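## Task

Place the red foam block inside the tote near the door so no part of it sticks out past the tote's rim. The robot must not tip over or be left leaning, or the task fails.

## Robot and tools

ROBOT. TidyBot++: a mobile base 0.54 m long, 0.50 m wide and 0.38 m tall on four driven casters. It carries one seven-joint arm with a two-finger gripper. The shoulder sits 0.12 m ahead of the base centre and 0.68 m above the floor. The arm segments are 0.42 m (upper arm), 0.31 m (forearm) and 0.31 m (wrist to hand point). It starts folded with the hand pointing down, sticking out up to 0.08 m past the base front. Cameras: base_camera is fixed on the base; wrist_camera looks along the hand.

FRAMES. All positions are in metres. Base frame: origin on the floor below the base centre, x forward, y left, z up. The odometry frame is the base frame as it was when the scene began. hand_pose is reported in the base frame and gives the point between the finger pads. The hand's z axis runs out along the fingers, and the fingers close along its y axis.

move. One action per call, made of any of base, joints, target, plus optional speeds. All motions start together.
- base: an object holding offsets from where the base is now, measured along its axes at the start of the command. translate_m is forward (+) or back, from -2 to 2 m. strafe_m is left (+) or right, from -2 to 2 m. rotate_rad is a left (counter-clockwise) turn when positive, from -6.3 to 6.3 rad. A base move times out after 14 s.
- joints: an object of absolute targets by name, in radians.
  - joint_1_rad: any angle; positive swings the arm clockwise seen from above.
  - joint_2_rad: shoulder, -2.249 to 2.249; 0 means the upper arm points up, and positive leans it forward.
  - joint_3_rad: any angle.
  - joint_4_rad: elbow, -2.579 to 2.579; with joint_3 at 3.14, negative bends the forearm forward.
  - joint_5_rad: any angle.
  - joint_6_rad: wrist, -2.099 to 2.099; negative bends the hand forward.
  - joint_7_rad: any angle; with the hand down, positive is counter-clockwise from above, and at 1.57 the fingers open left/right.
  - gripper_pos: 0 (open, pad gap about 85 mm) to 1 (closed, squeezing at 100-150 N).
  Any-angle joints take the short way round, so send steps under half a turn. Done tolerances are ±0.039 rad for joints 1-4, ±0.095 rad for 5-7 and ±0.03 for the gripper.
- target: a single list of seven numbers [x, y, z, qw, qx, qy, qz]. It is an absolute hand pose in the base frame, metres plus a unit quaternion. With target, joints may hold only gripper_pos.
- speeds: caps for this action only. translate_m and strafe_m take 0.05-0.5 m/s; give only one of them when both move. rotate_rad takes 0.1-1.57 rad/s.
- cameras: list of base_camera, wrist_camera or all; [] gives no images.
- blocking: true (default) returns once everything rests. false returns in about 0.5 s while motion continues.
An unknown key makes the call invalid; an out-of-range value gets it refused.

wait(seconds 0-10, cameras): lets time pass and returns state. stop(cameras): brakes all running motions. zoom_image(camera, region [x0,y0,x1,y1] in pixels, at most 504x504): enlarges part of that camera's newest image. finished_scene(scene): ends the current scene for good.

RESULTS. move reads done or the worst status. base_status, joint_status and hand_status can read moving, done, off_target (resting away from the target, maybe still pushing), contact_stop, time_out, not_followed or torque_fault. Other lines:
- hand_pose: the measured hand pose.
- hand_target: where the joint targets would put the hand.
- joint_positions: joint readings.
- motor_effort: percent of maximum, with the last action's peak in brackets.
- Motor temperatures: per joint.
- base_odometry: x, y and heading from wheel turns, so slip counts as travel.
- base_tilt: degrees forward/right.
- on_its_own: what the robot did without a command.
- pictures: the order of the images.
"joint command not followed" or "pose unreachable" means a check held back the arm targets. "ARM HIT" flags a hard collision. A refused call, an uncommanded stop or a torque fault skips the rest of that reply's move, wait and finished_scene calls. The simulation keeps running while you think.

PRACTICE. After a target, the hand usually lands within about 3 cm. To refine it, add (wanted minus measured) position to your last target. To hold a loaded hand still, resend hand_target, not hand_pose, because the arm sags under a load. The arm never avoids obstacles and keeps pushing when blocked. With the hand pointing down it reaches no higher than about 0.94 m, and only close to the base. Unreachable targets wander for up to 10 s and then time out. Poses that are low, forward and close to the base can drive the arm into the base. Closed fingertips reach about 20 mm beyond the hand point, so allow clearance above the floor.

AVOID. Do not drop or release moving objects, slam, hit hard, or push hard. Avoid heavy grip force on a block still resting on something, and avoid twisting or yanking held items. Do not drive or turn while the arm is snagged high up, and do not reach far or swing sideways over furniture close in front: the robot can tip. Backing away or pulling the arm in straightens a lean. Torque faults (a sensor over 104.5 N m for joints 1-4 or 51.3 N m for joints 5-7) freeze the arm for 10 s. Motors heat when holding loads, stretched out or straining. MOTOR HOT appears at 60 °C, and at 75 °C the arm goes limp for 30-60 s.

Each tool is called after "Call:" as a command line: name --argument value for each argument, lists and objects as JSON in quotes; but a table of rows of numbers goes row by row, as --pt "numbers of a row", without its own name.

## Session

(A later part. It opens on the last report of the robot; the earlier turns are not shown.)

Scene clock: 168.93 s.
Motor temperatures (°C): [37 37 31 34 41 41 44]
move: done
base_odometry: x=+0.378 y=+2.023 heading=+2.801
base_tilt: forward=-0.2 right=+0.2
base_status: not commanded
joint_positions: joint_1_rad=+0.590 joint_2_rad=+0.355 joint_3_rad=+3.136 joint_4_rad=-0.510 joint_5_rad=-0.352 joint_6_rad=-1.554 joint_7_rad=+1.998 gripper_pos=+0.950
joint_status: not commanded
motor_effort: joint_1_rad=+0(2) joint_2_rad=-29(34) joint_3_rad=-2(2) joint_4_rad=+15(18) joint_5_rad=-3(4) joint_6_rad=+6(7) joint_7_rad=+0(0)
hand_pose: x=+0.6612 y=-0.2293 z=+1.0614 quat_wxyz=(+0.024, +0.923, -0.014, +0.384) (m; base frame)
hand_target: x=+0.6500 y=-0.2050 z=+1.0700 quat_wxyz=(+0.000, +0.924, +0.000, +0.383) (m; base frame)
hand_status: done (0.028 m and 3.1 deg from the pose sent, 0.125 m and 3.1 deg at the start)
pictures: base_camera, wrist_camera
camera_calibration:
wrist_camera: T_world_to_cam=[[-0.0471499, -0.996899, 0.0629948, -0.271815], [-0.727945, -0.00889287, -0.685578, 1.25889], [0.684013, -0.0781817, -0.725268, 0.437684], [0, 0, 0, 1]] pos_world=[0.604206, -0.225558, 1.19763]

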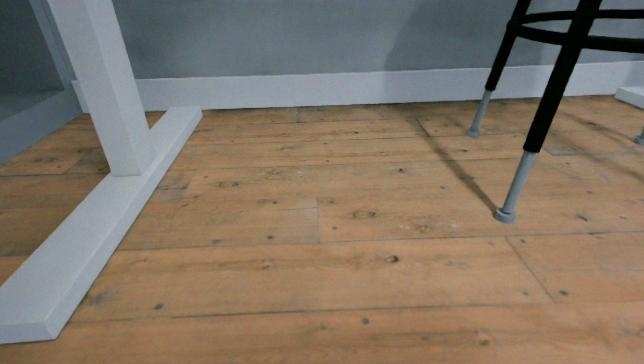

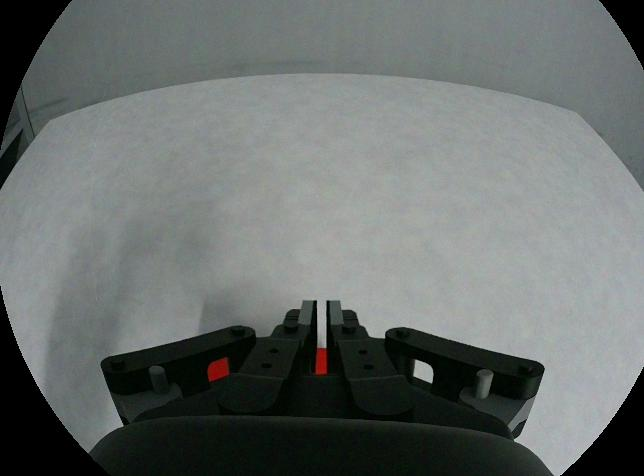

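Call:
move --target '[0.735, -0.19, 1.03, 0, 0.906, 0, 0.4226]' --cameras '[]'

Call:
move --target '[0.732, -0.195, 0.985, 0, 0.92, 0, 0.392]' --cameras '[]'

Call:
move --target '[0.73, -0.197, 0.966, 0, 0.936, 0, 0.352]' --cameras '["wrist_camera"]'

Call:
move --base '{"translate_m": -0.1}' --speeds '{"translate_m": 0.05}' --cameras '[]'

Call:
move --target '[0.65, -0.205, 1.07, 0, 0.924, 0, 0.383]' --cameras '[]'

Call:
move --base '{"translate_m": -0.25}' --speeds '{"translate_m": 0.3}' --joints '{"gripper_pos": 0.0}'

Scene clock: 178.57 s.
Motor temperatures (°C): [37 37 31 34 41 41 44]
move: done
base_odometry: x=+0.378 y=+2.023 heading=+2.801
base_tilt: forward=-0.2 right=+0.2
base_status: not commanded
joint_positions: joint_1_rad=+0.492 joint_2_rad=+0.360 joint_3_rad=+3.134 joint_4_rad=-0.682 joint_5_rad=-0.352 joint_6_rad=-1.349 joint_7_rad=+1.998 gripper_pos=+0.950
joint_status: not commanded
motor_effort: joint_1_rad=+1(2) joint_2_rad=-31(33) joint_3_rad=-1(2) joint_4_rad=+17(17) joint_5_rad=-3(4) joint_6_rad=+7(7) joint_7_rad=+0(1)
hand_pose: x=+0.7187 y=-0.1970 z=+1.0229 quat_wxyz=(+0.003, +0.916, +0.000, +0.401) (m; base frame)
hand_target: x=+0.7350 y=-0.1900 z=+1.0300 quat_wxyz=(+0.000, +0.906, +0.000, +0.423) (m; base frame)
hand_status: done (0.019 m and 2.8 deg from the pose sent, 0.089 m and 5.7 deg at the start)
pictures: none
No camera images: "cameras" was empty.

Scene clock: 179.63 s.
Motor temperatures (°C): [37 37 31 34 41 41 44]
move: done
base_odometry: x=+0.378 y=+2.023 heading=+2.801
base_tilt: forward=-0.2 right=+0.2
base_status: not commanded
joint_positions: joint_1_rad=+0.489 joint_2_rad=+0.360 joint_3_rad=+3.134 joint_4_rad=-0.800 joint_5_rad=-0.352 joint_6_rad=-1.305 joint_7_rad=+1.998 gripper_pos=+0.950
joint_status: not commanded
motor_effort: joint_1_rad=+1(1) joint_2_rad=-31(33) joint_3_rad=-1(2) joint_4_rad=+17(18) joint_5_rad=-3(4) joint_6_rad=+5(7) joint_7_rad=+0(1)
hand_pose: x=+0.7200 y=-0.1970 z=+0.9758 quat_wxyz=(-0.014, +0.928, -0.013, +0.371) (m; base frame)
hand_target: x=+0.7320 y=-0.1950 z=+0.9850 quat_wxyz=(+0.000, +0.920, +0.000, +0.392) (m; base frame)
hand_status: done (0.015 m and 3.4 deg from the pose sent, 0.040 m and 1.1 deg at the start)
pictures: none
No camera images: "cameras" was empty.

Scene clock: 180.50 s.
Motor temperatures (°C): [37 37 31 34 41 41 44]
move: done
base_odometry: x=+0.378 y=+2.023 heading=+2.801
base_tilt: forward=-0.2 right=+0.3
base_status: not commanded
joint_positions: joint_1_rad=+0.477 joint_2_rad=+0.392 joint_3_rad=+3.134 joint_4_rad=-0.749 joint_5_rad=-0.335 joint_6_rad=-1.322 joint_7_rad=+1.998 gripper_pos=+0.950
joint_status: not commanded
motor_effort: joint_1_rad=+1(1) joint_2_rad=-32(33) joint_3_rad=-1(2) joint_4_rad=+17(18) joint_5_rad=-3(4) joint_6_rad=+6(6) joint_7_rad=+0(0)
hand_pose: x=+0.7301 y=-0.1990 z=+0.9747 quat_wxyz=(-0.008, +0.930, -0.006, +0.368) (m; base frame)
hand_target: x=+0.7300 y=-0.1970 z=+0.9660 quat_wxyz=(+0.000, +0.936, +0.000, +0.352) (m; base frame)
hand_status: done (0.009 m and 2.3 deg from the pose sent, 0.014 m and 3.2 deg at the start)
pictures: wrist_camera
camera_calibration:
wrist_camera: T_world_to_cam=[[-0.00712308, -0.999921, 0.0103748, -0.211518], [-0.751303, -0.00149541, -0.659956, 1.24342], [0.659919, -0.0124955, -0.751233, 0.386017], [0, 0, 0, 1]] pos_world=[0.677941, -0.204818, 1.11279]

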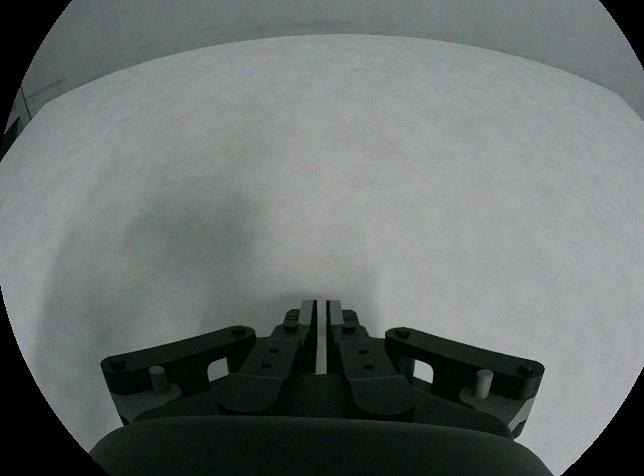

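Scene clock: 183.00 s.
Motor temperatures (°C): [37 37 31 34 41 41 44]
move: done
base_odometry: x=+0.472 y=+1.989 heading=+2.801
base_tilt: forward=-0.2 right=+0.3
base_status: done
joint_positions: joint_1_rad=+0.475 joint_2_rad=+0.397 joint_3_rad=+3.134 joint_4_rad=-0.749 joint_5_rad=-0.335 joint_6_rad=-1.322 joint_7_rad=+1.998 gripper_pos=+0.950
joint_status: not commanded
motor_effort: joint_1_rad=+1(2) joint_2_rad=-32(35) joint_3_rad=-1(2) joint_4_rad=+17(18) joint_5_rad=-3(4) joint_6_rad=+6(6) joint_7_rad=+0(1)
hand_pose: x=+0.7318 y=-0.1980 z=+0.9723 quat_wxyz=(-0.010, +0.930, -0.005, +0.367) (m; base frame)
hand_target: x=+0.7300 y=-0.1970 z=+0.9660 quat_wxyz=(+0.000, +0.936, +0.000, +0.352) (m; base frame)
hand_status: not commanded
pictures: none
No camera images: "cameras" was empty.

Scene clock: 184.57 s.
Motor temperatures (°C): [37 37 31 34 41 41 44]
move: done
base_odometry: x=+0.472 y=+1.989 heading=+2.801
base_tilt: forward=-0.2 right=+0.3
base_status: not commanded
joint_positions: joint_1_rad=+0.590 joint_2_rad=+0.356 joint_3_rad=+3.134 joint_4_rad=-0.511 joint_5_rad=-0.335 joint_6_rad=-1.554 joint_7_rad=+1.998 gripper_pos=+0.950
joint_status: not commanded
motor_effort: joint_1_rad=+0(2) joint_2_rad=-29(34) joint_3_rad=-1(3) joint_4_rad=+15(18) joint_5_rad=-3(4) joint_6_rad=+6(7) joint_7_rad=+0(1)
hand_pose: x=+0.6597 y=-0.2338 z=+1.0597 quat_wxyz=(+0.030, +0.924, -0.016, +0.381) (m; base frame)
hand_target: x=+0.6500 y=-0.2050 z=+1.0700 quat_wxyz=(+0.000, +0.924, +0.000, +0.383) (m; base frame)
hand_status: done (0.032 m and 3.9 deg from the pose sent, 0.128 m and 2.3 deg at the start)
pictures: none
No camera images: "cameras" was empty.

Scene clock: 186.37 s.
Motor temperatures (°C): [37 37 31 34 41 41 44]
move: done
base_odometry: x=+0.708 y=+1.905 heading=+2.801
base_tilt: forward=-0.2 right=+0.2
base_status: done
joint_positions: joint_1_rad=+0.593 joint_2_rad=+0.353 joint_3_rad=+3.133 joint_4_rad=-0.510 joint_5_rad=-0.335 joint_6_rad=-1.559 joint_7_rad=+1.998 gripper_pos=+0.000
joint_status: all done
motor_effort: joint_1_rad=+0(3) joint_2_rad=-29(33) joint_3_rad=-1(2) joint_4_rad=+15(16) joint_5_rad=-3(3) joint_6_rad=+6(7) joint_7_rad=+0(1)
hand_pose: x=+0.6575 y=-0.2334 z=+1.0607 quat_wxyz=(+0.030, +0.924, -0.016, +0.381) (m; base frame)
hand_target: x=+0.6500 y=-0.2050 z=+1.0700 quat_wxyz=(+0.000, +0.924, +0.000, +0.383) (m; base frame)
hand_status: not commanded
pictures: base_camera, wrist_camera
camera_calibration:
wrist_camera: T_world_to_cam=[[-0.056699, -0.995718, 0.0730068, -0.280149], [-0.733825, -0.00802015, -0.679292, 1.25307], [0.676969, -0.0920893, -0.730228, 0.44601], [0, 0, 0, 1]] pos_world=[0.601718, -0.227827, 1.19734]

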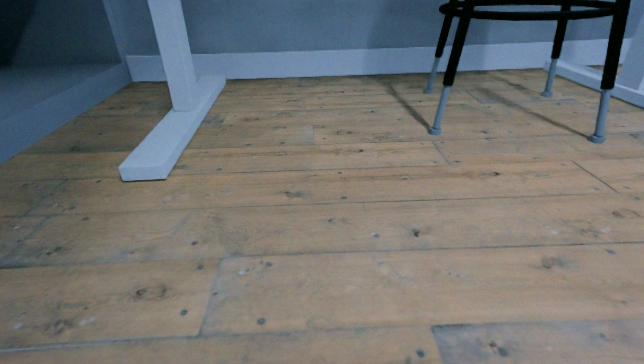

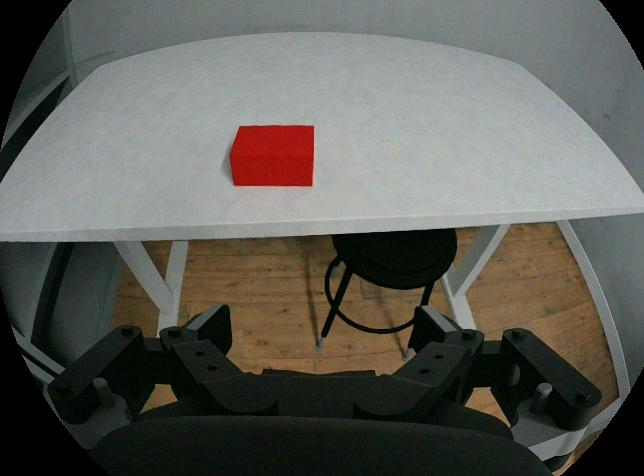

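Call:
move --target '[0.40, -0.193, 1.06, 0.2126, 0.6744, -0.6744, 0.2126]'

Scene clock: 202.93 s.
Motor temperatures (°C): [37 37 31 34 41 41 44]
move: done
base_odometry: x=+0.708 y=+1.905 heading=+2.801
base_tilt: forward=-0.2 right=+0.2
base_status: not commanded
joint_positions: joint_1_rad=-0.138 joint_2_rad=+0.145 joint_3_rad=+3.406 joint_4_rad=-0.679 joint_5_rad=+0.623 joint_6_rad=-2.052 joint_7_rad=+0.609 gripper_pos=+0.000
joint_status: not commanded
motor_effort: joint_1_rad=+1(1) joint_2_rad=-17(30) joint_3_rad=+1(2) joint_4_rad=+12(15) joint_5_rad=+3(3) joint_6_rad=+3(7) joint_7_rad=+0(1)
hand_pose: x=+0.4378 y=-0.1858 z=+1.0561 quat_wxyz=(+0.191, +0.713, -0.634, +0.229) (m; base frame)
hand_target: x=+0.4029 y=-0.1945 z=+1.0611 quat_wxyz=(+0.211, +0.675, -0.673, +0.218) (m; base frame)
hand_status: done (0.039 m and 7.1 deg from the pose sent, 0.261 m and 87.6 deg at the start; a joint's target at an end of its range on 55 of 55 steps)
pictures: base_camera, wrist_camera
camera_calibration:
wrist_camera: T_world_to_cam=[[-0.992134, -0.124619, 0.0118741, 0.390962], [-0.111159, 0.833393, -0.541387, 0.82722], [0.0575712, -0.538448, -0.84069, 0.900717], [0, 0, 0, 1]] pos_world=[0.427984, -0.155689, 1.20043]

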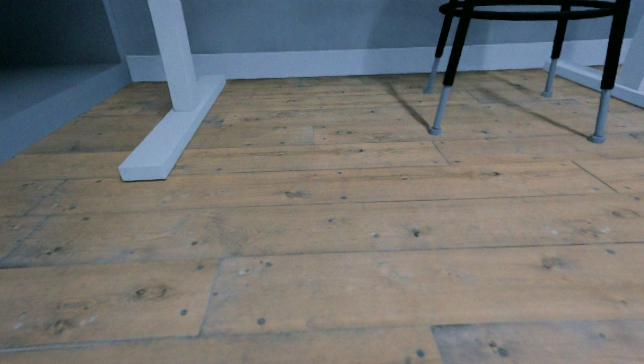

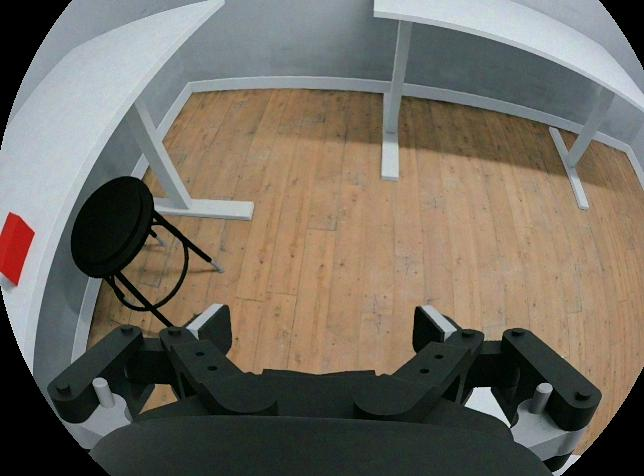

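Call:
move --base '{"translate_m": 0.43}' --speeds '{"translate_m": 0.2}'

Scene clock: 208.37 s.
Motor temperatures (°C): [37 37 31 34 41 41 44]
move: done
base_odometry: x=+0.302 y=+2.049 heading=+2.802
base_tilt: forward=-0.2 right=+0.2
base_status: done
joint_positions: joint_1_rad=-0.143 joint_2_rad=+0.132 joint_3_rad=+3.409 joint_4_rad=-0.683 joint_5_rad=+0.628 joint_6_rad=-2.058 joint_7_rad=+0.606 gripper_pos=+0.000
joint_status: not commanded
motor_effort: joint_1_rad=+1(1) joint_2_rad=-17(22) joint_3_rad=+0(1) joint_4_rad=+11(13) joint_5_rad=+3(3) joint_6_rad=+4(4) joint_7_rad=+0(1)
hand_pose: x=+0.4309 y=-0.1864 z=+1.0588 quat_wxyz=(+0.190, +0.711, -0.637, +0.230) (m; base frame)
hand_target: x=+0.4029 y=-0.1945 z=+1.0611 quat_wxyz=(+0.211, +0.675, -0.673, +0.218) (m; base frame)
hand_status: not commanded
pictures: base_camera, wrist_camera
camera_calibration:
wrist_camera: T_world_to_cam=[[-0.993034, -0.117651, 0.00640031, 0.391553], [-0.102366, 0.834568, -0.541311, 0.824743], [0.0583446, -0.538196, -0.840798, 0.902933], [0, 0, 0, 1]] pos_world=[0.42057, -0.156282, 1.20312]

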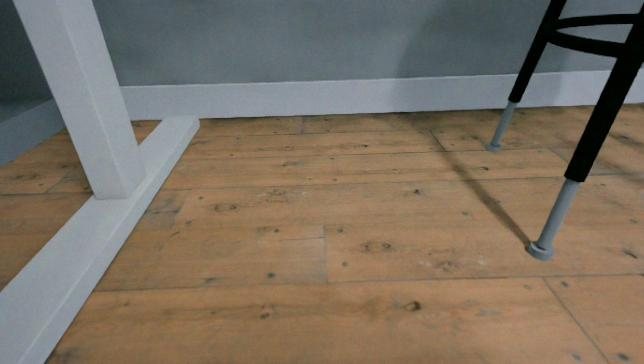

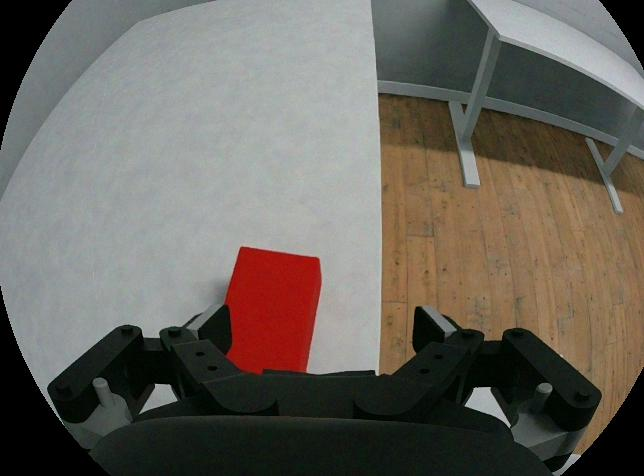

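Call:
move --target '[0.455, -0.205, 1.035, 0.2126, 0.6562, -0.692, 0.2126]'

Scene clock: 216.03 s.
Motor temperatures (°C): [37 37 31 34 41 41 44]
move: done
base_odometry: x=+0.302 y=+2.049 heading=+2.802
base_tilt: forward=-0.2 right=+0.2
base_status: not commanded
joint_positions: joint_1_rad=-0.152 joint_2_rad=+0.228 joint_3_rad=+3.558 joint_4_rad=-0.677 joint_5_rad=+0.603 joint_6_rad=-2.058 joint_7_rad=+0.565 gripper_pos=+0.000
joint_status: not commanded
motor_effort: joint_1_rad=+1(1) joint_2_rad=-20(23) joint_3_rad=+0(2) joint_4_rad=+12(13) joint_5_rad=+3(4) joint_6_rad=+3(4) joint_7_rad=+0(0)
hand_pose: x=+0.4429 y=-0.2099 z=+1.0359 quat_wxyz=(+0.233, +0.664, -0.682, +0.201) (m; base frame)
hand_target: x=+0.4550 y=-0.2050 z=+1.0350 quat_wxyz=(+0.213, +0.656, -0.692, +0.213) (m; base frame)
hand_status: done (0.013 m and 3.1 deg from the pose sent, 0.039 m and 9.4 deg at the start)
pictures: base_camera, wrist_camera
camera_calibration:
wrist_camera: T_world_to_cam=[[-0.997195, 0.0363865, 0.0654084, 0.373924], [-0.0061872, 0.830818, -0.55651, 0.805529], [-0.0745919, -0.555354, -0.828262, 0.912585], [0, 0, 0, 1]] pos_world=[0.44593, -0.176046, 1.17969]

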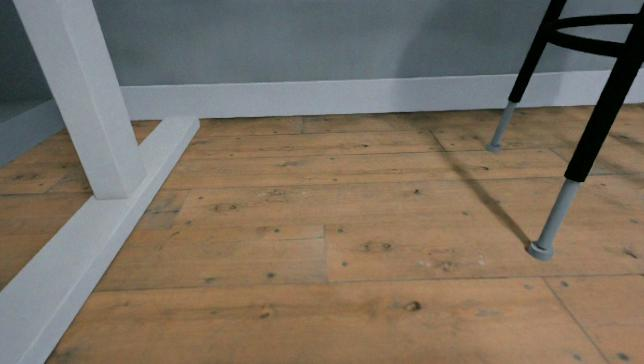

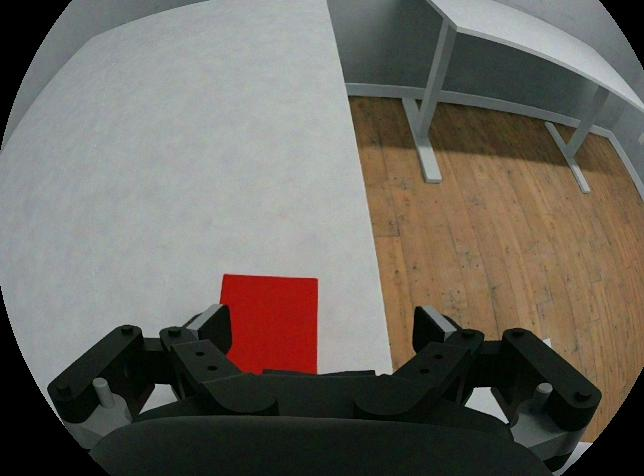

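Call:
move --target '[0.486, -0.203, 1.03, 0.2126, 0.6562, -0.692, 0.2126]'

Scene clock: 220.97 s.
Motor temperatures (°C): [37 37 31 34 41 41 44]
move: done
base_odometry: x=+0.302 y=+2.049 heading=+2.802
base_tilt: forward=-0.2 right=+0.2
base_status: not commanded
joint_positions: joint_1_rad=-0.152 joint_2_rad=+0.315 joint_3_rad=+3.621 joint_4_rad=-0.572 joint_5_rad=+0.541 joint_6_rad=-2.058 joint_7_rad=+0.564 gripper_pos=+0.000
joint_status: not commanded
motor_effort: joint_1_rad=+0(1) joint_2_rad=-23(25) joint_3_rad=+1(2) joint_4_rad=+12(12) joint_5_rad=+3(4) joint_6_rad=+3(3) joint_7_rad=+0(0)
hand_pose: x=+0.4775 y=-0.2075 z=+1.0337 quat_wxyz=(+0.229, +0.657, -0.686, +0.212) (m; base frame)
hand_target: x=+0.4860 y=-0.2030 z=+1.0300 quat_wxyz=(+0.213, +0.656, -0.692, +0.213) (m; base frame)
hand_status: done (0.010 m and 2.0 deg from the pose sent, 0.044 m and 3.1 deg at the start)
pictures: base_camera, wrist_camera
camera_calibration:
wrist_camera: T_world_to_cam=[[-0.998123, 0.0467495, 0.0395577, 0.437844], [0.0161614, 0.824128, -0.566174, 0.800515], [-0.059069, -0.564472, -0.823336, 0.900296], [0, 0, 0, 1]] pos_world=[0.477264, -0.172004, 1.17716]

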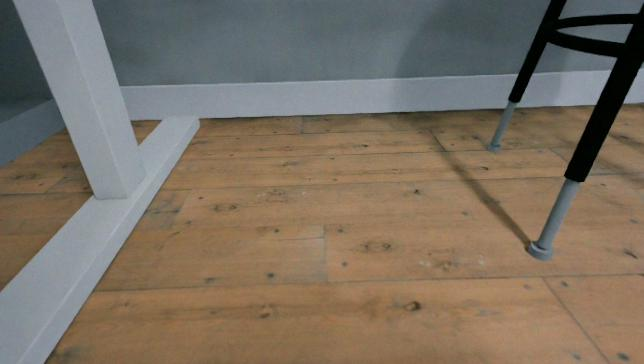

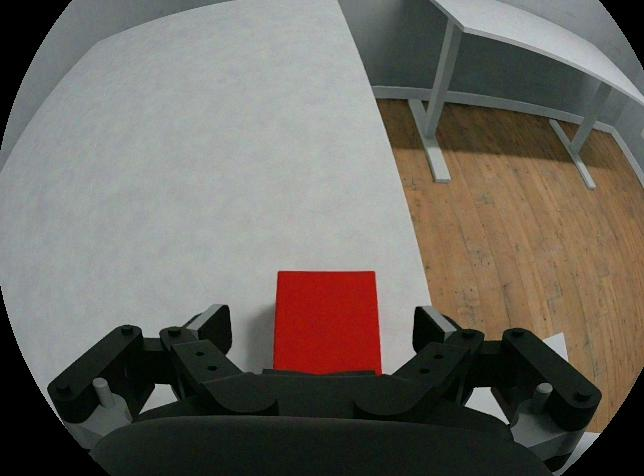

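Call:
move --target '[0.483, -0.203, 1.0, 0.2126, 0.6562, -0.692, 0.2126]' --cameras '[]'

Call:
move --target '[0.483, -0.203, 0.98, 0.2126, 0.6562, -0.692, 0.2126]' --cameras '["wrist_camera"]'

Scene clock: 225.20 s.
Motor temperatures (°C): [37 37 31 34 41 41 44]
move: done
base_odometry: x=+0.302 y=+2.049 heading=+2.802
base_tilt: forward=-0.2 right=+0.2
base_status: not commanded
joint_positions: joint_1_rad=-0.169 joint_2_rad=+0.276 joint_3_rad=+3.591 joint_4_rad=-0.770 joint_5_rad=+0.540 joint_6_rad=-2.002 joint_7_rad=+0.465 gripper_pos=+0.000
joint_status: not commanded
motor_effort: joint_1_rad=+1(1) joint_2_rad=-23(24) joint_3_rad=+1(2) joint_4_rad=+13(14) joint_5_rad=+4(4) joint_6_rad=+2(3) joint_7_rad=+0(1)
hand_pose: x=+0.4703 y=-0.2061 z=+0.9926 quat_wxyz=(+0.240, +0.655, -0.694, +0.178) (m; base frame)
hand_target: x=+0.4830 y=-0.2030 z=+1.0000 quat_wxyz=(+0.213, +0.656, -0.692, +0.213) (m; base frame)
hand_status: done (0.015 m and 5.0 deg from the pose sent, 0.034 m and 2.0 deg at the start)
pictures: none
No camera images: "cameras" was empty.

Scene clock: 226.17 s.
Motor temperatures (°C): [37 37 31 34 41 41 44]
move: done
base_odometry: x=+0.302 y=+2.049 heading=+2.802
base_tilt: forward=-0.2 right=+0.2
base_status: not commanded
joint_positions: joint_1_rad=-0.169 joint_2_rad=+0.244 joint_3_rad=+3.547 joint_4_rad=-0.884 joint_5_rad=+0.540 joint_6_rad=-1.945 joint_7_rad=+0.397 gripper_pos=+0.000
joint_status: not commanded
motor_effort: joint_1_rad=+1(1) joint_2_rad=-22(23) joint_3_rad=+1(2) joint_4_rad=+14(14) joint_5_rad=+3(4) joint_6_rad=+2(3) joint_7_rad=+0(1)
hand_pose: x=+0.4712 y=-0.2036 z=+0.9705 quat_wxyz=(+0.236, +0.659, -0.693, +0.175) (m; base frame)
hand_target: x=+0.4830 y=-0.2030 z=+0.9800 quat_wxyz=(+0.213, +0.656, -0.692, +0.213) (m; base frame)
hand_status: done (0.015 m and 5.1 deg from the pose sent, 0.018 m and 5.0 deg at the start)
pictures: wrist_camera
camera_calibration:
wrist_camera: T_world_to_cam=[[-0.992717, 0.0694065, 0.0984697, 0.378765], [0.00711413, 0.849712, -0.527199, 0.733181], [-0.120262, -0.522659, -0.844017, 0.907432], [0, 0, 0, 1]] pos_world=[0.479919, -0.175004, 1.11512]

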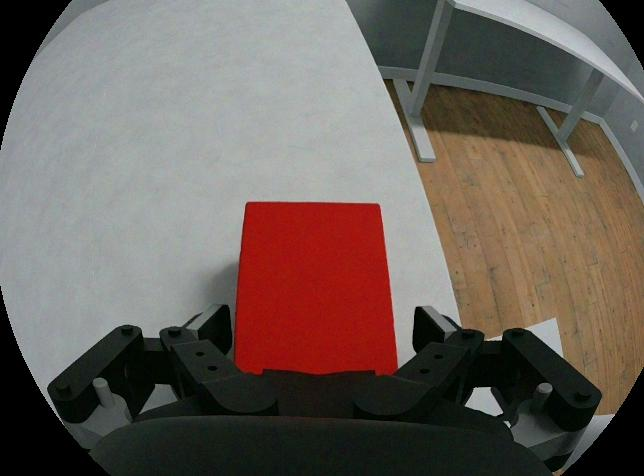

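Call:
move --target '[0.487, -0.205, 0.973, 0.2126, 0.6562, -0.692, 0.2126]' --cameras '["wrist_camera"]'

Call:
move --joints '{"gripper_pos": 0.7}' --cameras '["wrist_camera"]'

Scene clock: 230.07 s.
Motor temperatures (°C): [37 37 31 34 41 41 44]
move: done
base_odometry: x=+0.302 y=+2.049 heading=+2.802
base_tilt: forward=-0.2 right=+0.2
base_status: not commanded
joint_positions: joint_1_rad=-0.169 joint_2_rad=+0.242 joint_3_rad=+3.547 joint_4_rad=-0.909 joint_5_rad=+0.540 joint_6_rad=-1.919 joint_7_rad=+0.383 gripper_pos=+0.000
joint_status: not commanded
motor_effort: joint_1_rad=+1(1) joint_2_rad=-22(24) joint_3_rad=+1(2) joint_4_rad=+14(14) joint_5_rad=+4(4) joint_6_rad=+2(2) joint_7_rad=+0(0)
hand_pose: x=+0.4744 y=-0.2067 z=+0.9652 quat_wxyz=(+0.236, +0.657, -0.693, +0.178) (m; base frame)
hand_target: x=+0.4870 y=-0.2050 z=+0.9730 quat_wxyz=(+0.213, +0.656, -0.692, +0.213) (m; base frame)
hand_status: done (0.015 m and 4.8 deg from the pose sent, 0.016 m and 5.1 deg at the start)
pictures: wrist_camera
camera_calibration:
wrist_camera: T_world_to_cam=[[-0.993184, 0.0698931, 0.0932798, 0.387995], [0.00962659, 0.846726, -0.531941, 0.735776], [-0.116162, -0.527418, -0.841628, 0.896502], [0, 0, 0, 1]] pos_world=[0.482406, -0.177288, 1.10972]

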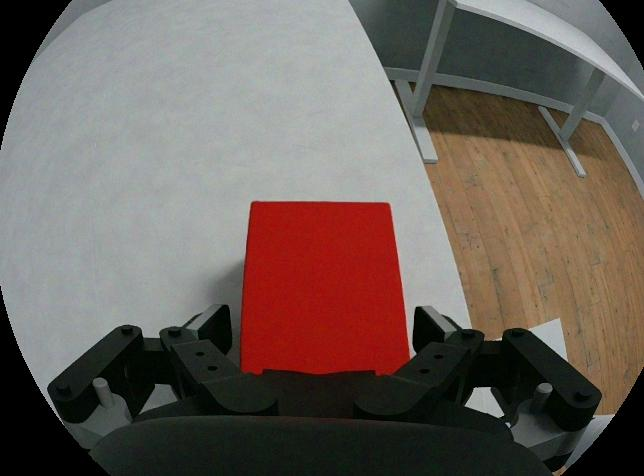

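Scene clock: 231.00 s.
Motor temperatures (°C): [37 37 31 34 41 41 44]
move: off_target
base_odometry: x=+0.302 y=+2.049 heading=+2.802
base_tilt: forward=-0.2 right=+0.2
base_status: not commanded
joint_positions: joint_1_rad=-0.172 joint_2_rad=+0.230 joint_3_rad=+3.546 joint_4_rad=-0.911 joint_5_rad=+0.540 joint_6_rad=-1.909 joint_7_rad=+0.382 gripper_pos=+0.381
joint_status: gripper_pos off_target (ended at +0.381, target +0.700)
motor_effort: joint_1_rad=+1(2) joint_2_rad=-21(23) joint_3_rad=+1(2) joint_4_rad=+12(14) joint_5_rad=+3(4) joint_6_rad=+1(3) joint_7_rad=+1(1)
hand_pose: x=+0.4748 y=-0.2069 z=+0.9684 quat_wxyz=(+0.230, +0.659, -0.692, +0.185) (m; base frame)
hand_target: x=+0.4870 y=-0.2050 z=+0.9730 quat_wxyz=(+0.213, +0.656, -0.692, +0.213) (m; base frame)
hand_status: not commanded
pictures: wrist_camera
camera_calibration:
wrist_camera: T_world_to_cam=[[-0.995178, 0.061264, 0.0765964, 0.403349], [0.0110604, 0.846049, -0.532991, 0.737824], [-0.0974574, -0.529574, -0.842647, 0.890815], [0, 0, 0, 1]] pos_world=[0.48006, -0.177194, 1.113]

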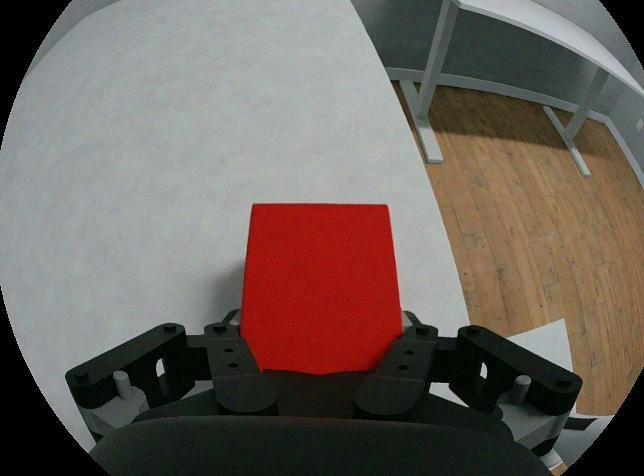

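Gripped. Lift slightly, then back off.

Call:
move --target '[0.475, -0.203, 1.02, 0.2126, 0.6562, -0.692, 0.2126]' --joints '{"gripper_pos": 0.8}' --cameras '["wrist_camera"]'

Call:
move --base '{"translate_m": -0.5}' --speeds '{"translate_m": 0.3}' --cameras '["wrist_camera"]'

Scene clock: 234.90 s.
Motor temperatures (°C): [37 37 31 34 41 41 44]
move: off_target
base_odometry: x=+0.302 y=+2.049 heading=+2.802
base_tilt: forward=-0.2 right=+0.2
base_status: not commanded
joint_positions: joint_1_rad=-0.172 joint_2_rad=+0.242 joint_3_rad=+3.572 joint_4_rad=-0.704 joint_5_rad=+0.540 joint_6_rad=-1.957 joint_7_rad=+0.441 gripper_pos=+0.381
joint_status: gripper_pos off_target (ended at +0.381, target +0.800)
motor_effort: joint_1_rad=+1(1) joint_2_rad=-22(23) joint_3_rad=+0(2) joint_4_rad=+13(15) joint_5_rad=+3(4) joint_6_rad=+4(4) joint_7_rad=+0(1)
hand_pose: x=+0.4828 y=-0.2071 z=+1.0252 quat_wxyz=(+0.197, +0.649, -0.695, +0.238) (m; base frame)
hand_target: x=+0.4750 y=-0.2030 z=+1.0200 quat_wxyz=(+0.213, +0.656, -0.692, +0.213) (m; base frame)
hand_status: done (0.010 m and 3.6 deg from the pose sent, 0.052 m and 3.7 deg at the start)
pictures: wrist_camera
camera_calibration:
wrist_camera: T_world_to_cam=[[-0.99799, 0.0435769, -0.0460005, 0.530366], [0.0618277, 0.828593, -0.556427, 0.764162], [0.0138683, -0.558153, -0.829622, 0.866362], [0, 0, 0, 1]] pos_world=[0.470039, -0.172728, 1.16835]

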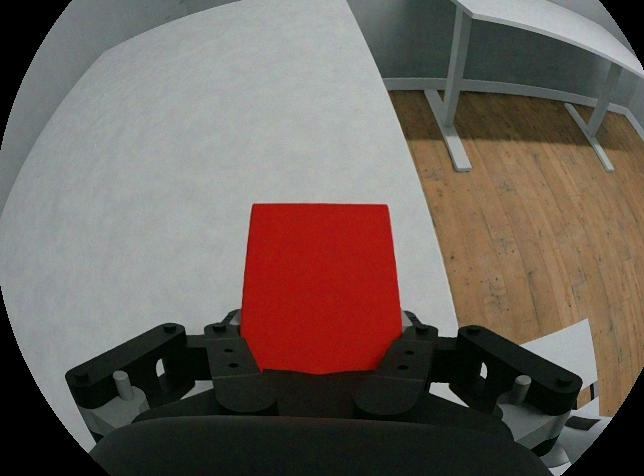

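Scene clock: 237.57 s.
Motor temperatures (°C): [37 37 31 34 41 41 44]
move: done
base_odometry: x=+0.774 y=+1.882 heading=+2.802
base_tilt: forward=-0.2 right=+0.2
base_status: done
joint_positions: joint_1_rad=-0.173 joint_2_rad=+0.263 joint_3_rad=+3.575 joint_4_rad=-0.702 joint_5_rad=+0.540 joint_6_rad=-1.960 joint_7_rad=+0.441 gripper_pos=+0.381
joint_status: not commanded
motor_effort: joint_1_rad=+0(4) joint_2_rad=-22(25) joint_3_rad=+1(3) joint_4_rad=+13(14) joint_5_rad=+3(4) joint_6_rad=+3(4) joint_7_rad=+0(1)
hand_pose: x=+0.4887 y=-0.2060 z=+1.0189 quat_wxyz=(+0.205, +0.650, -0.694, +0.232) (m; base frame)
hand_target: x=+0.4750 y=-0.2030 z=+1.0200 quat_wxyz=(+0.213, +0.656, -0.692, +0.213) (m; base frame)
hand_status: not commanded
pictures: wrist_camera
camera_calibration:
wrist_camera: T_world_to_cam=[[-0.998577, 0.0469457, -0.0252929, 0.515837], [0.0530518, 0.826577, -0.560318, 0.767157], [-0.00539798, -0.560863, -0.827891, 0.868688], [0, 0, 0, 1]] pos_world=[0.479093, -0.171115, 1.16208]

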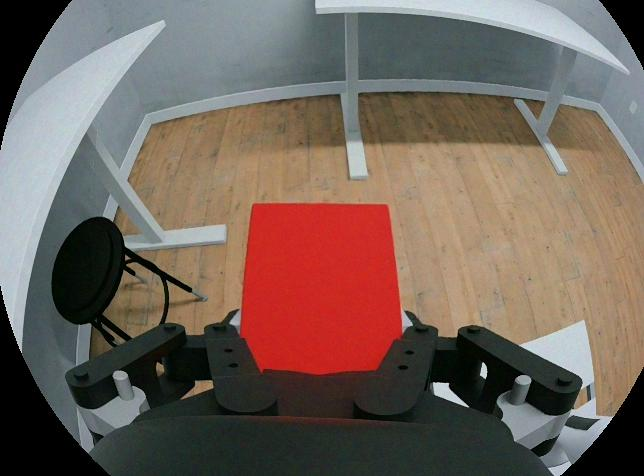

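Call:
move --target '[0.44, 0.0, 0.78, 0, 1, 0, 0]' --cameras '["wrist_camera"]'

Call:
move --base '{"translate_m": -1.57, "strafe_m": -0.077}' --cameras '["base_camera"]'

Call:
move --base '{"rotate_rad": 1.57}' --speeds '{"rotate_rad": 1.0}'

Scene clock: 244.67 s.
Motor temperatures (°C): [37 37 31 34 41 41 44]
move: done
base_odometry: x=+0.774 y=+1.882 heading=+2.802
base_tilt: forward=-0.2 right=+0.3
base_status: not commanded
joint_positions: joint_1_rad=-0.031 joint_2_rad=+0.046 joint_3_rad=+3.188 joint_4_rad=-1.577 joint_5_rad=+0.057 joint_6_rad=-1.592 joint_7_rad=+1.530 gripper_pos=+0.381
joint_status: not commanded
motor_effort: joint_1_rad=+0(1) joint_2_rad=-18(23) joint_3_rad=+0(1) joint_4_rad=+15(16) joint_5_rad=+0(4) joint_6_rad=+0(3) joint_7_rad=+0(1)
hand_pose: x=+0.4300 y=-0.0209 z=+0.7760 quat_wxyz=(+0.030, +0.999, -0.028, -0.036) (m; base frame)
hand_target: x=+0.4400 y=+0.0000 z=+0.7800 quat_wxyz=(+0.000, +1.000, +0.000, +0.000) (m; base frame)
hand_status: done (0.024 m and 6.2 deg from the pose sent, 0.319 m and 99.0 deg at the start)
pictures: wrist_camera
camera_calibration:
wrist_camera: T_world_to_cam=[[-0.0331994, -0.995899, 0.0841561, -0.0794889], [-0.993684, 0.0419215, 0.10409, 0.399318], [-0.107191, -0.0801688, -0.991001, 0.951513], [0, 0, 0, 1]] pos_world=[0.49615, -0.0196213, 0.908074]

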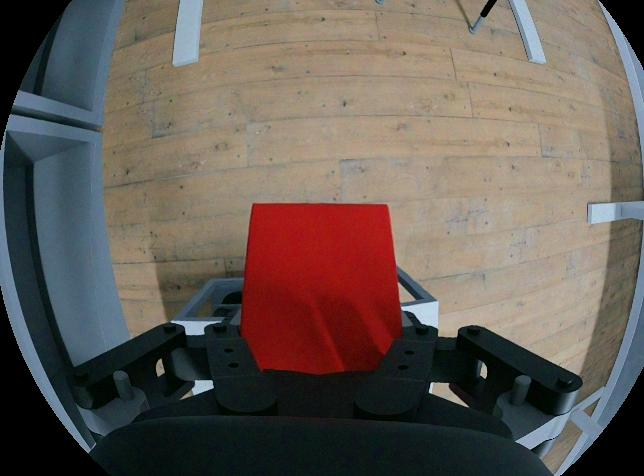

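Scene clock: 249.07 s.
Motor temperatures (°C): [37 37 31 34 41 41 44]
move: done
base_odometry: x=+2.280 y=+1.431 heading=+2.802
base_tilt: forward=-0.2 right=+0.2
base_status: done
joint_positions: joint_1_rad=-0.030 joint_2_rad=+0.032 joint_3_rad=+3.188 joint_4_rad=-1.579 joint_5_rad=+0.055 joint_6_rad=-1.586 joint_7_rad=+1.532 gripper_pos=+0.381
joint_status: not commanded
motor_effort: joint_1_rad=+0(2) joint_2_rad=-18(21) joint_3_rad=-1(1) joint_4_rad=+15(16) joint_5_rad=+0(1) joint_6_rad=+0(1) joint_7_rad=+0(1)
hand_pose: x=+0.4297 y=-0.0205 z=+0.7793 quat_wxyz=(+0.029, +0.999, -0.027, -0.027) (m; base frame)
hand_target: x=+0.4400 y=+0.0000 z=+0.7800 quat_wxyz=(+0.000, +1.000, +0.000, +0.000) (m; base frame)
hand_status: not commanded
pictures: base_camera

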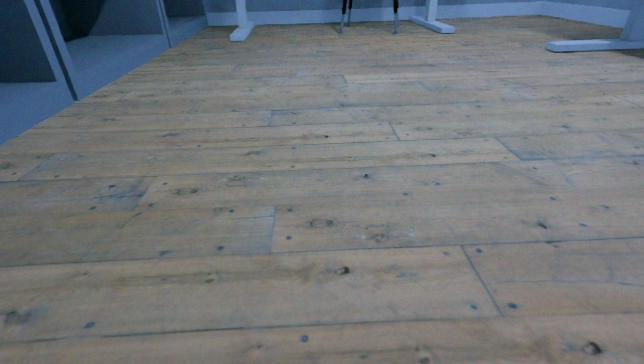

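Scene clock: 251.63 s.
Motor temperatures (°C): [37 37 31 34 41 41 44]
move: done
base_odometry: x=+2.280 y=+1.431 heading=-1.912
base_tilt: forward=-0.2 right=+0.2
base_status: done
joint_positions: joint_1_rad=-0.023 joint_2_rad=+0.032 joint_3_rad=+3.180 joint_4_rad=-1.579 joint_5_rad=+0.048 joint_6_rad=-1.586 joint_7_rad=+1.532 gripper_pos=+0.381
joint_status: not commanded
motor_effort: joint_1_rad=+1(2) joint_2_rad=-18(19) joint_3_rad=-1(3) joint_4_rad=+15(15) joint_5_rad=+0(1) joint_6_rad=+0(1) joint_7_rad=+0(0)
hand_pose: x=+0.4297 y=-0.0183 z=+0.7792 quat_wxyz=(+0.025, +0.999, -0.027, -0.027) (m; base frame)
hand_target: x=+0.4400 y=+0.0000 z=+0.7800 quat_wxyz=(+0.000, +1.000, +0.000, +0.000) (m; base frame)
hand_status: not commanded
pictures: base_camera, wrist_camera
camera_calibration:
wrist_camera: T_world_to_cam=[[-0.0326697, -0.996704, 0.0742511, -0.069702], [-0.995407, 0.0391359, 0.0873688, 0.412244], [-0.0899867, -0.0710557, -0.993405, 0.949494], [0, 0, 0, 1]] pos_world=[0.493515, -0.0181389, 0.91239]

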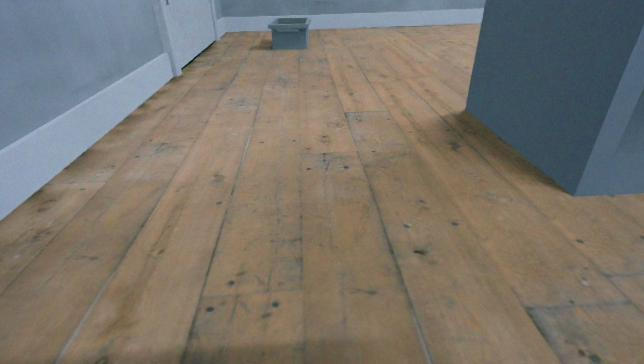

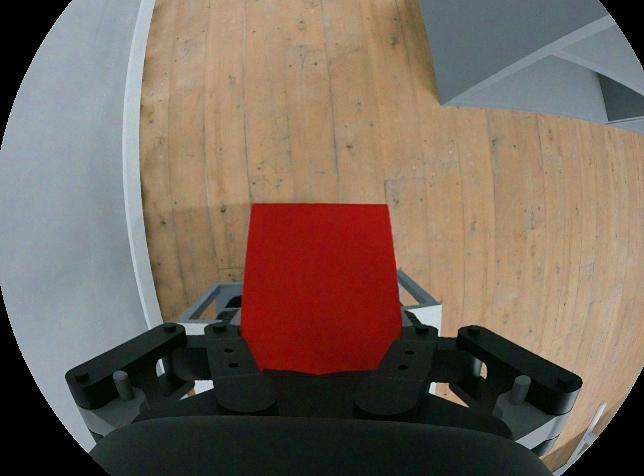

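Call:
move --base '{"translate_m": 1.63, "strafe_m": 0.06}'

Scene clock: 260.80 s.
Motor temperatures (°C): [37 37 31 34 41 41 44]
move: done
base_odometry: x=+1.791 y=-0.126 heading=-1.911
base_tilt: forward=-0.2 right=+0.2
base_status: done
joint_positions: joint_1_rad=-0.023 joint_2_rad=+0.029 joint_3_rad=+3.180 joint_4_rad=-1.580 joint_5_rad=+0.048 joint_6_rad=-1.584 joint_7_rad=+1.532 gripper_pos=+0.381
joint_status: not commanded
motor_effort: joint_1_rad=+0(1) joint_2_rad=-18(20) joint_3_rad=-1(2) joint_4_rad=+15(16) joint_5_rad=+0(1) joint_6_rad=+1(1) joint_7_rad=+0(1)
hand_pose: x=+0.4297 y=-0.0184 z=+0.7799 quat_wxyz=(+0.025, +0.999, -0.027, -0.025) (m; base frame)
hand_target: x=+0.4400 y=+0.0000 z=+0.7800 quat_wxyz=(+0.000, +1.000, +0.000, +0.000) (m; base frame)
hand_status: not commanded
pictures: base_camera, wrist_camera
camera_calibration:
wrist_camera: T_world_to_cam=[[-0.032906, -0.996708, 0.074098, -0.0695444], [-0.995787, 0.0390434, 0.082965, 0.415848], [-0.0855849, -0.0710558, -0.993794, 0.948733], [0, 0, 0, 1]] pos_world=[0.493005, -0.0181387, 0.913497]

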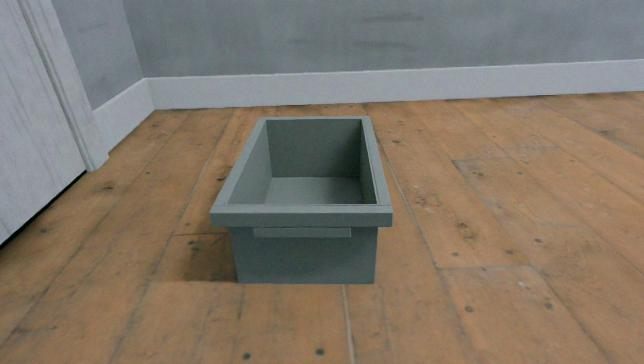

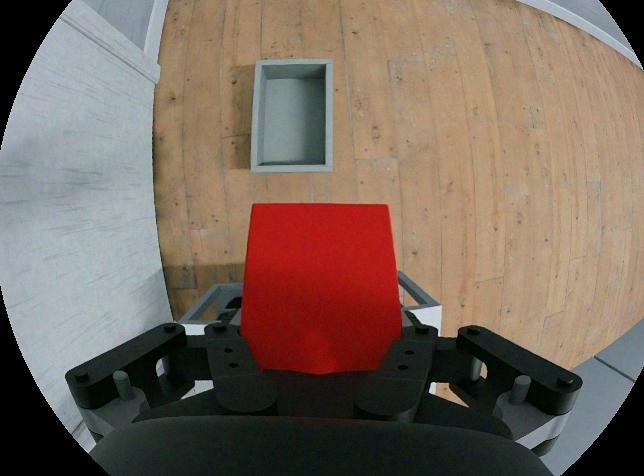

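Call:
move --target '[0.69, 0.02, 0.36, 0, 0.954, 0, 0.3]'

Scene clock: 276.50 s.
Motor temperatures (°C): [37 37 31 34 41 41 44]
move: done
base_odometry: x=+1.791 y=-0.126 heading=-1.911
base_tilt: forward=-0.2 right=+0.2
base_status: not commanded
joint_positions: joint_1_rad=-0.048 joint_2_rad=+0.947 joint_3_rad=+3.180 joint_4_rad=-2.014 joint_5_rad=+0.024 joint_6_rad=+0.385 joint_7_rad=+1.532 gripper_pos=+0.381
joint_status: not commanded
motor_effort: joint_1_rad=+0(1) joint_2_rad=-36(38) joint_3_rad=+0(1) joint_4_rad=+4(15) joint_5_rad=-1(1) joint_6_rad=+5(6) joint_7_rad=+0(1)
hand_pose: x=+0.6843 y=+0.0087 z=+0.3556 quat_wxyz=(+0.005, +0.960, +0.010, +0.279) (m; base frame)
hand_target: x=+0.6900 y=+0.0200 z=+0.3600 quat_wxyz=(+0.000, +0.954, +0.000, +0.300) (m; base frame)
hand_status: done (0.013 m and 2.8 deg from the pose sent, 0.496 m and 38.0 deg at the start)
pictures: base_camera, wrist_camera
camera_calibration:
wrist_camera: T_world_to_cam=[[0.0193189, -0.998824, 0.0444644, -0.0279507], [-0.860701, -0.0392439, -0.507597, 0.821749], [0.508745, -0.0284643, -0.860447, 0.0962362], [0, 0, 0, 1]] pos_world=[0.658861, 0.00707015, 0.501166]

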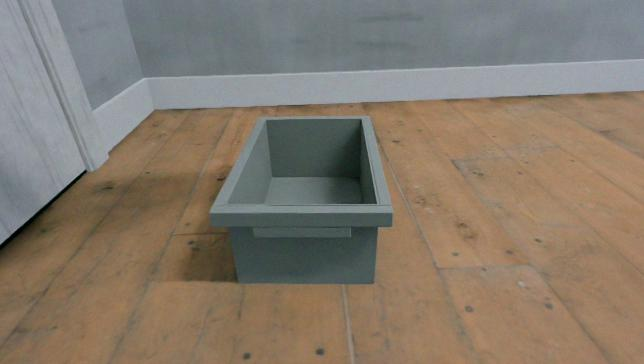

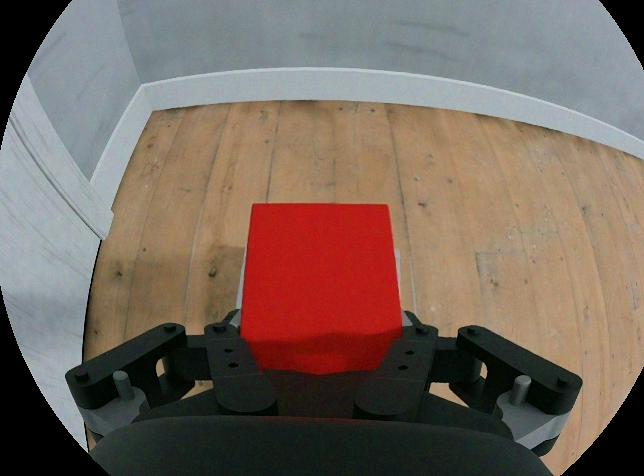

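Call:
move --target '[0.70, 0.03, 0.22, 0, 0.950, 0, 0.312]'

Scene clock: 281.13 s.
Motor temperatures (°C): [37 37 31 34 41 41 44]
move: done
base_odometry: x=+1.791 y=-0.126 heading=-1.911
base_tilt: forward=-0.2 right=+0.2
base_status: not commanded
joint_positions: joint_1_rad=-0.073 joint_2_rad=+1.319 joint_3_rad=+3.180 joint_4_rad=-1.870 joint_5_rad=+0.004 joint_6_rad=+0.605 joint_7_rad=+1.532 gripper_pos=+0.381
joint_status: not commanded
motor_effort: joint_1_rad=+1(1) joint_2_rad=-38(40) joint_3_rad=+0(1) joint_4_rad=+1(5) joint_5_rad=-1(1) joint_6_rad=+5(6) joint_7_rad=+0(1)
hand_pose: x=+0.6761 y=+0.0200 z=+0.2082 quat_wxyz=(+0.003, +0.961, +0.019, +0.275) (m; base frame)
hand_target: x=+0.7000 y=+0.0300 z=+0.2200 quat_wxyz=(+0.000, +0.950, +0.000, +0.312) (m; base frame)
hand_status: done (0.028 m and 4.9 deg from the pose sent, 0.138 m and 4.1 deg at the start)
pictures: base_camera, wrist_camera
camera_calibration:
wrist_camera: T_world_to_cam=[[0.0375657, -0.998222, 0.0462865, -0.0226285], [-0.864118, -0.0557126, -0.500197, 0.741393], [0.501886, -0.0212068, -0.864674, -0.0207267], [0, 0, 0, 1]] pos_world=[0.651903, 0.0182771, 0.353968]

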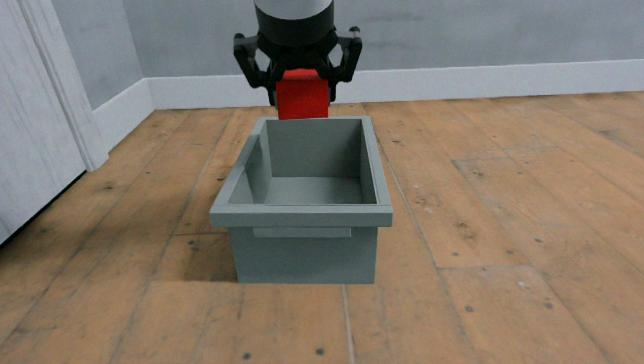

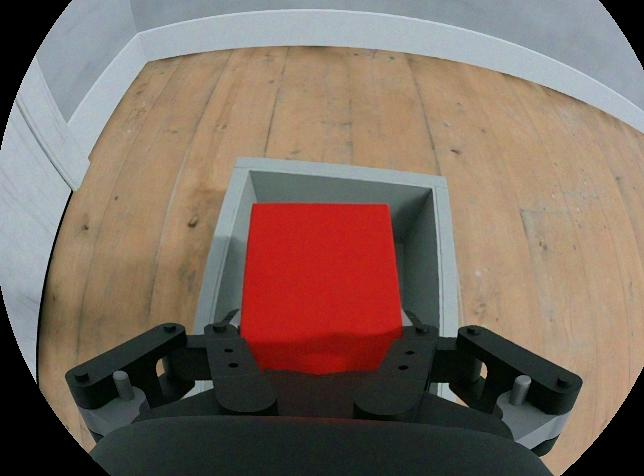

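Call:
move --target '[0.715, 0.018, 0.165, 0.016, 0.942, -0.050, 0.330]'

Call:
zoom_image --camera "base_camera" --region '[200, 20, 410, 240]'

Scene clock: 292.40 s.
Motor temperatures (°C): [37 37 31 34 41 41 44]
move: done
base_odometry: x=+1.791 y=-0.126 heading=-1.911
base_tilt: forward=-0.2 right=+0.2
base_status: not commanded
joint_positions: joint_1_rad=-0.128 joint_2_rad=+1.472 joint_3_rad=+3.182 joint_4_rad=-1.731 joint_5_rad=-0.090 joint_6_rad=+0.648 joint_7_rad=+1.498 gripper_pos=+0.381
joint_status: not commanded
motor_effort: joint_1_rad=+1(2) joint_2_rad=-39(41) joint_3_rad=+0(1) joint_4_rad=+1(2) joint_5_rad=-1(1) joint_6_rad=+6(6) joint_7_rad=+0(1)
hand_pose: x=+0.6906 y=+0.0343 z=+0.1511 quat_wxyz=(+0.006, +0.956, -0.012, +0.292) (m; base frame)
hand_target: x=+0.7150 y=+0.0180 z=+0.1650 quat_wxyz=(+0.016, +0.942, -0.050, +0.330) (m; base frame)
hand_status: done (0.032 m and 6.5 deg from the pose sent, 0.058 m and 10.4 deg at the start)
pictures: base_camera, wrist_camera
camera_calibration:
wrist_camera: T_world_to_cam=[[-0.0237934, -0.999111, 0.0347869, 0.0378535], [-0.847631, 0.00171221, -0.530583, 0.717462], [0.530052, -0.0421109, -0.846919, -0.098476], [0, 0, 0, 1]] pos_world=[0.661241, 0.0324445, 0.295955]

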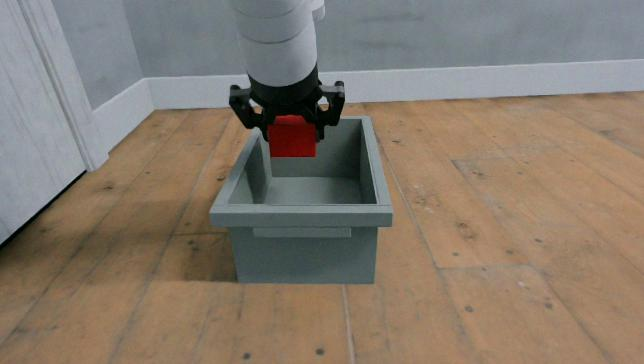

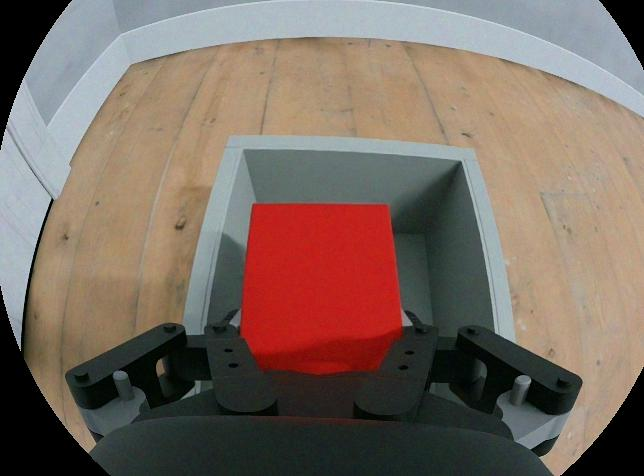

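Scaled by 2.291.

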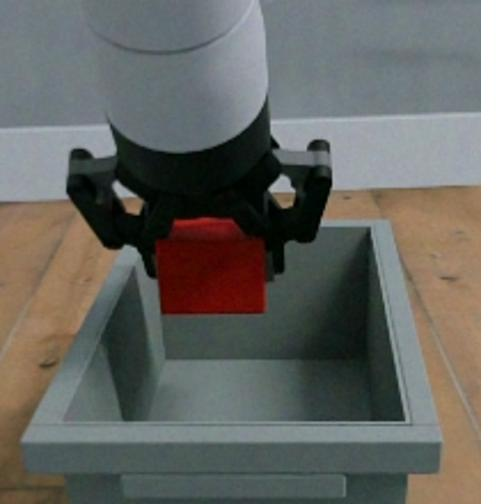

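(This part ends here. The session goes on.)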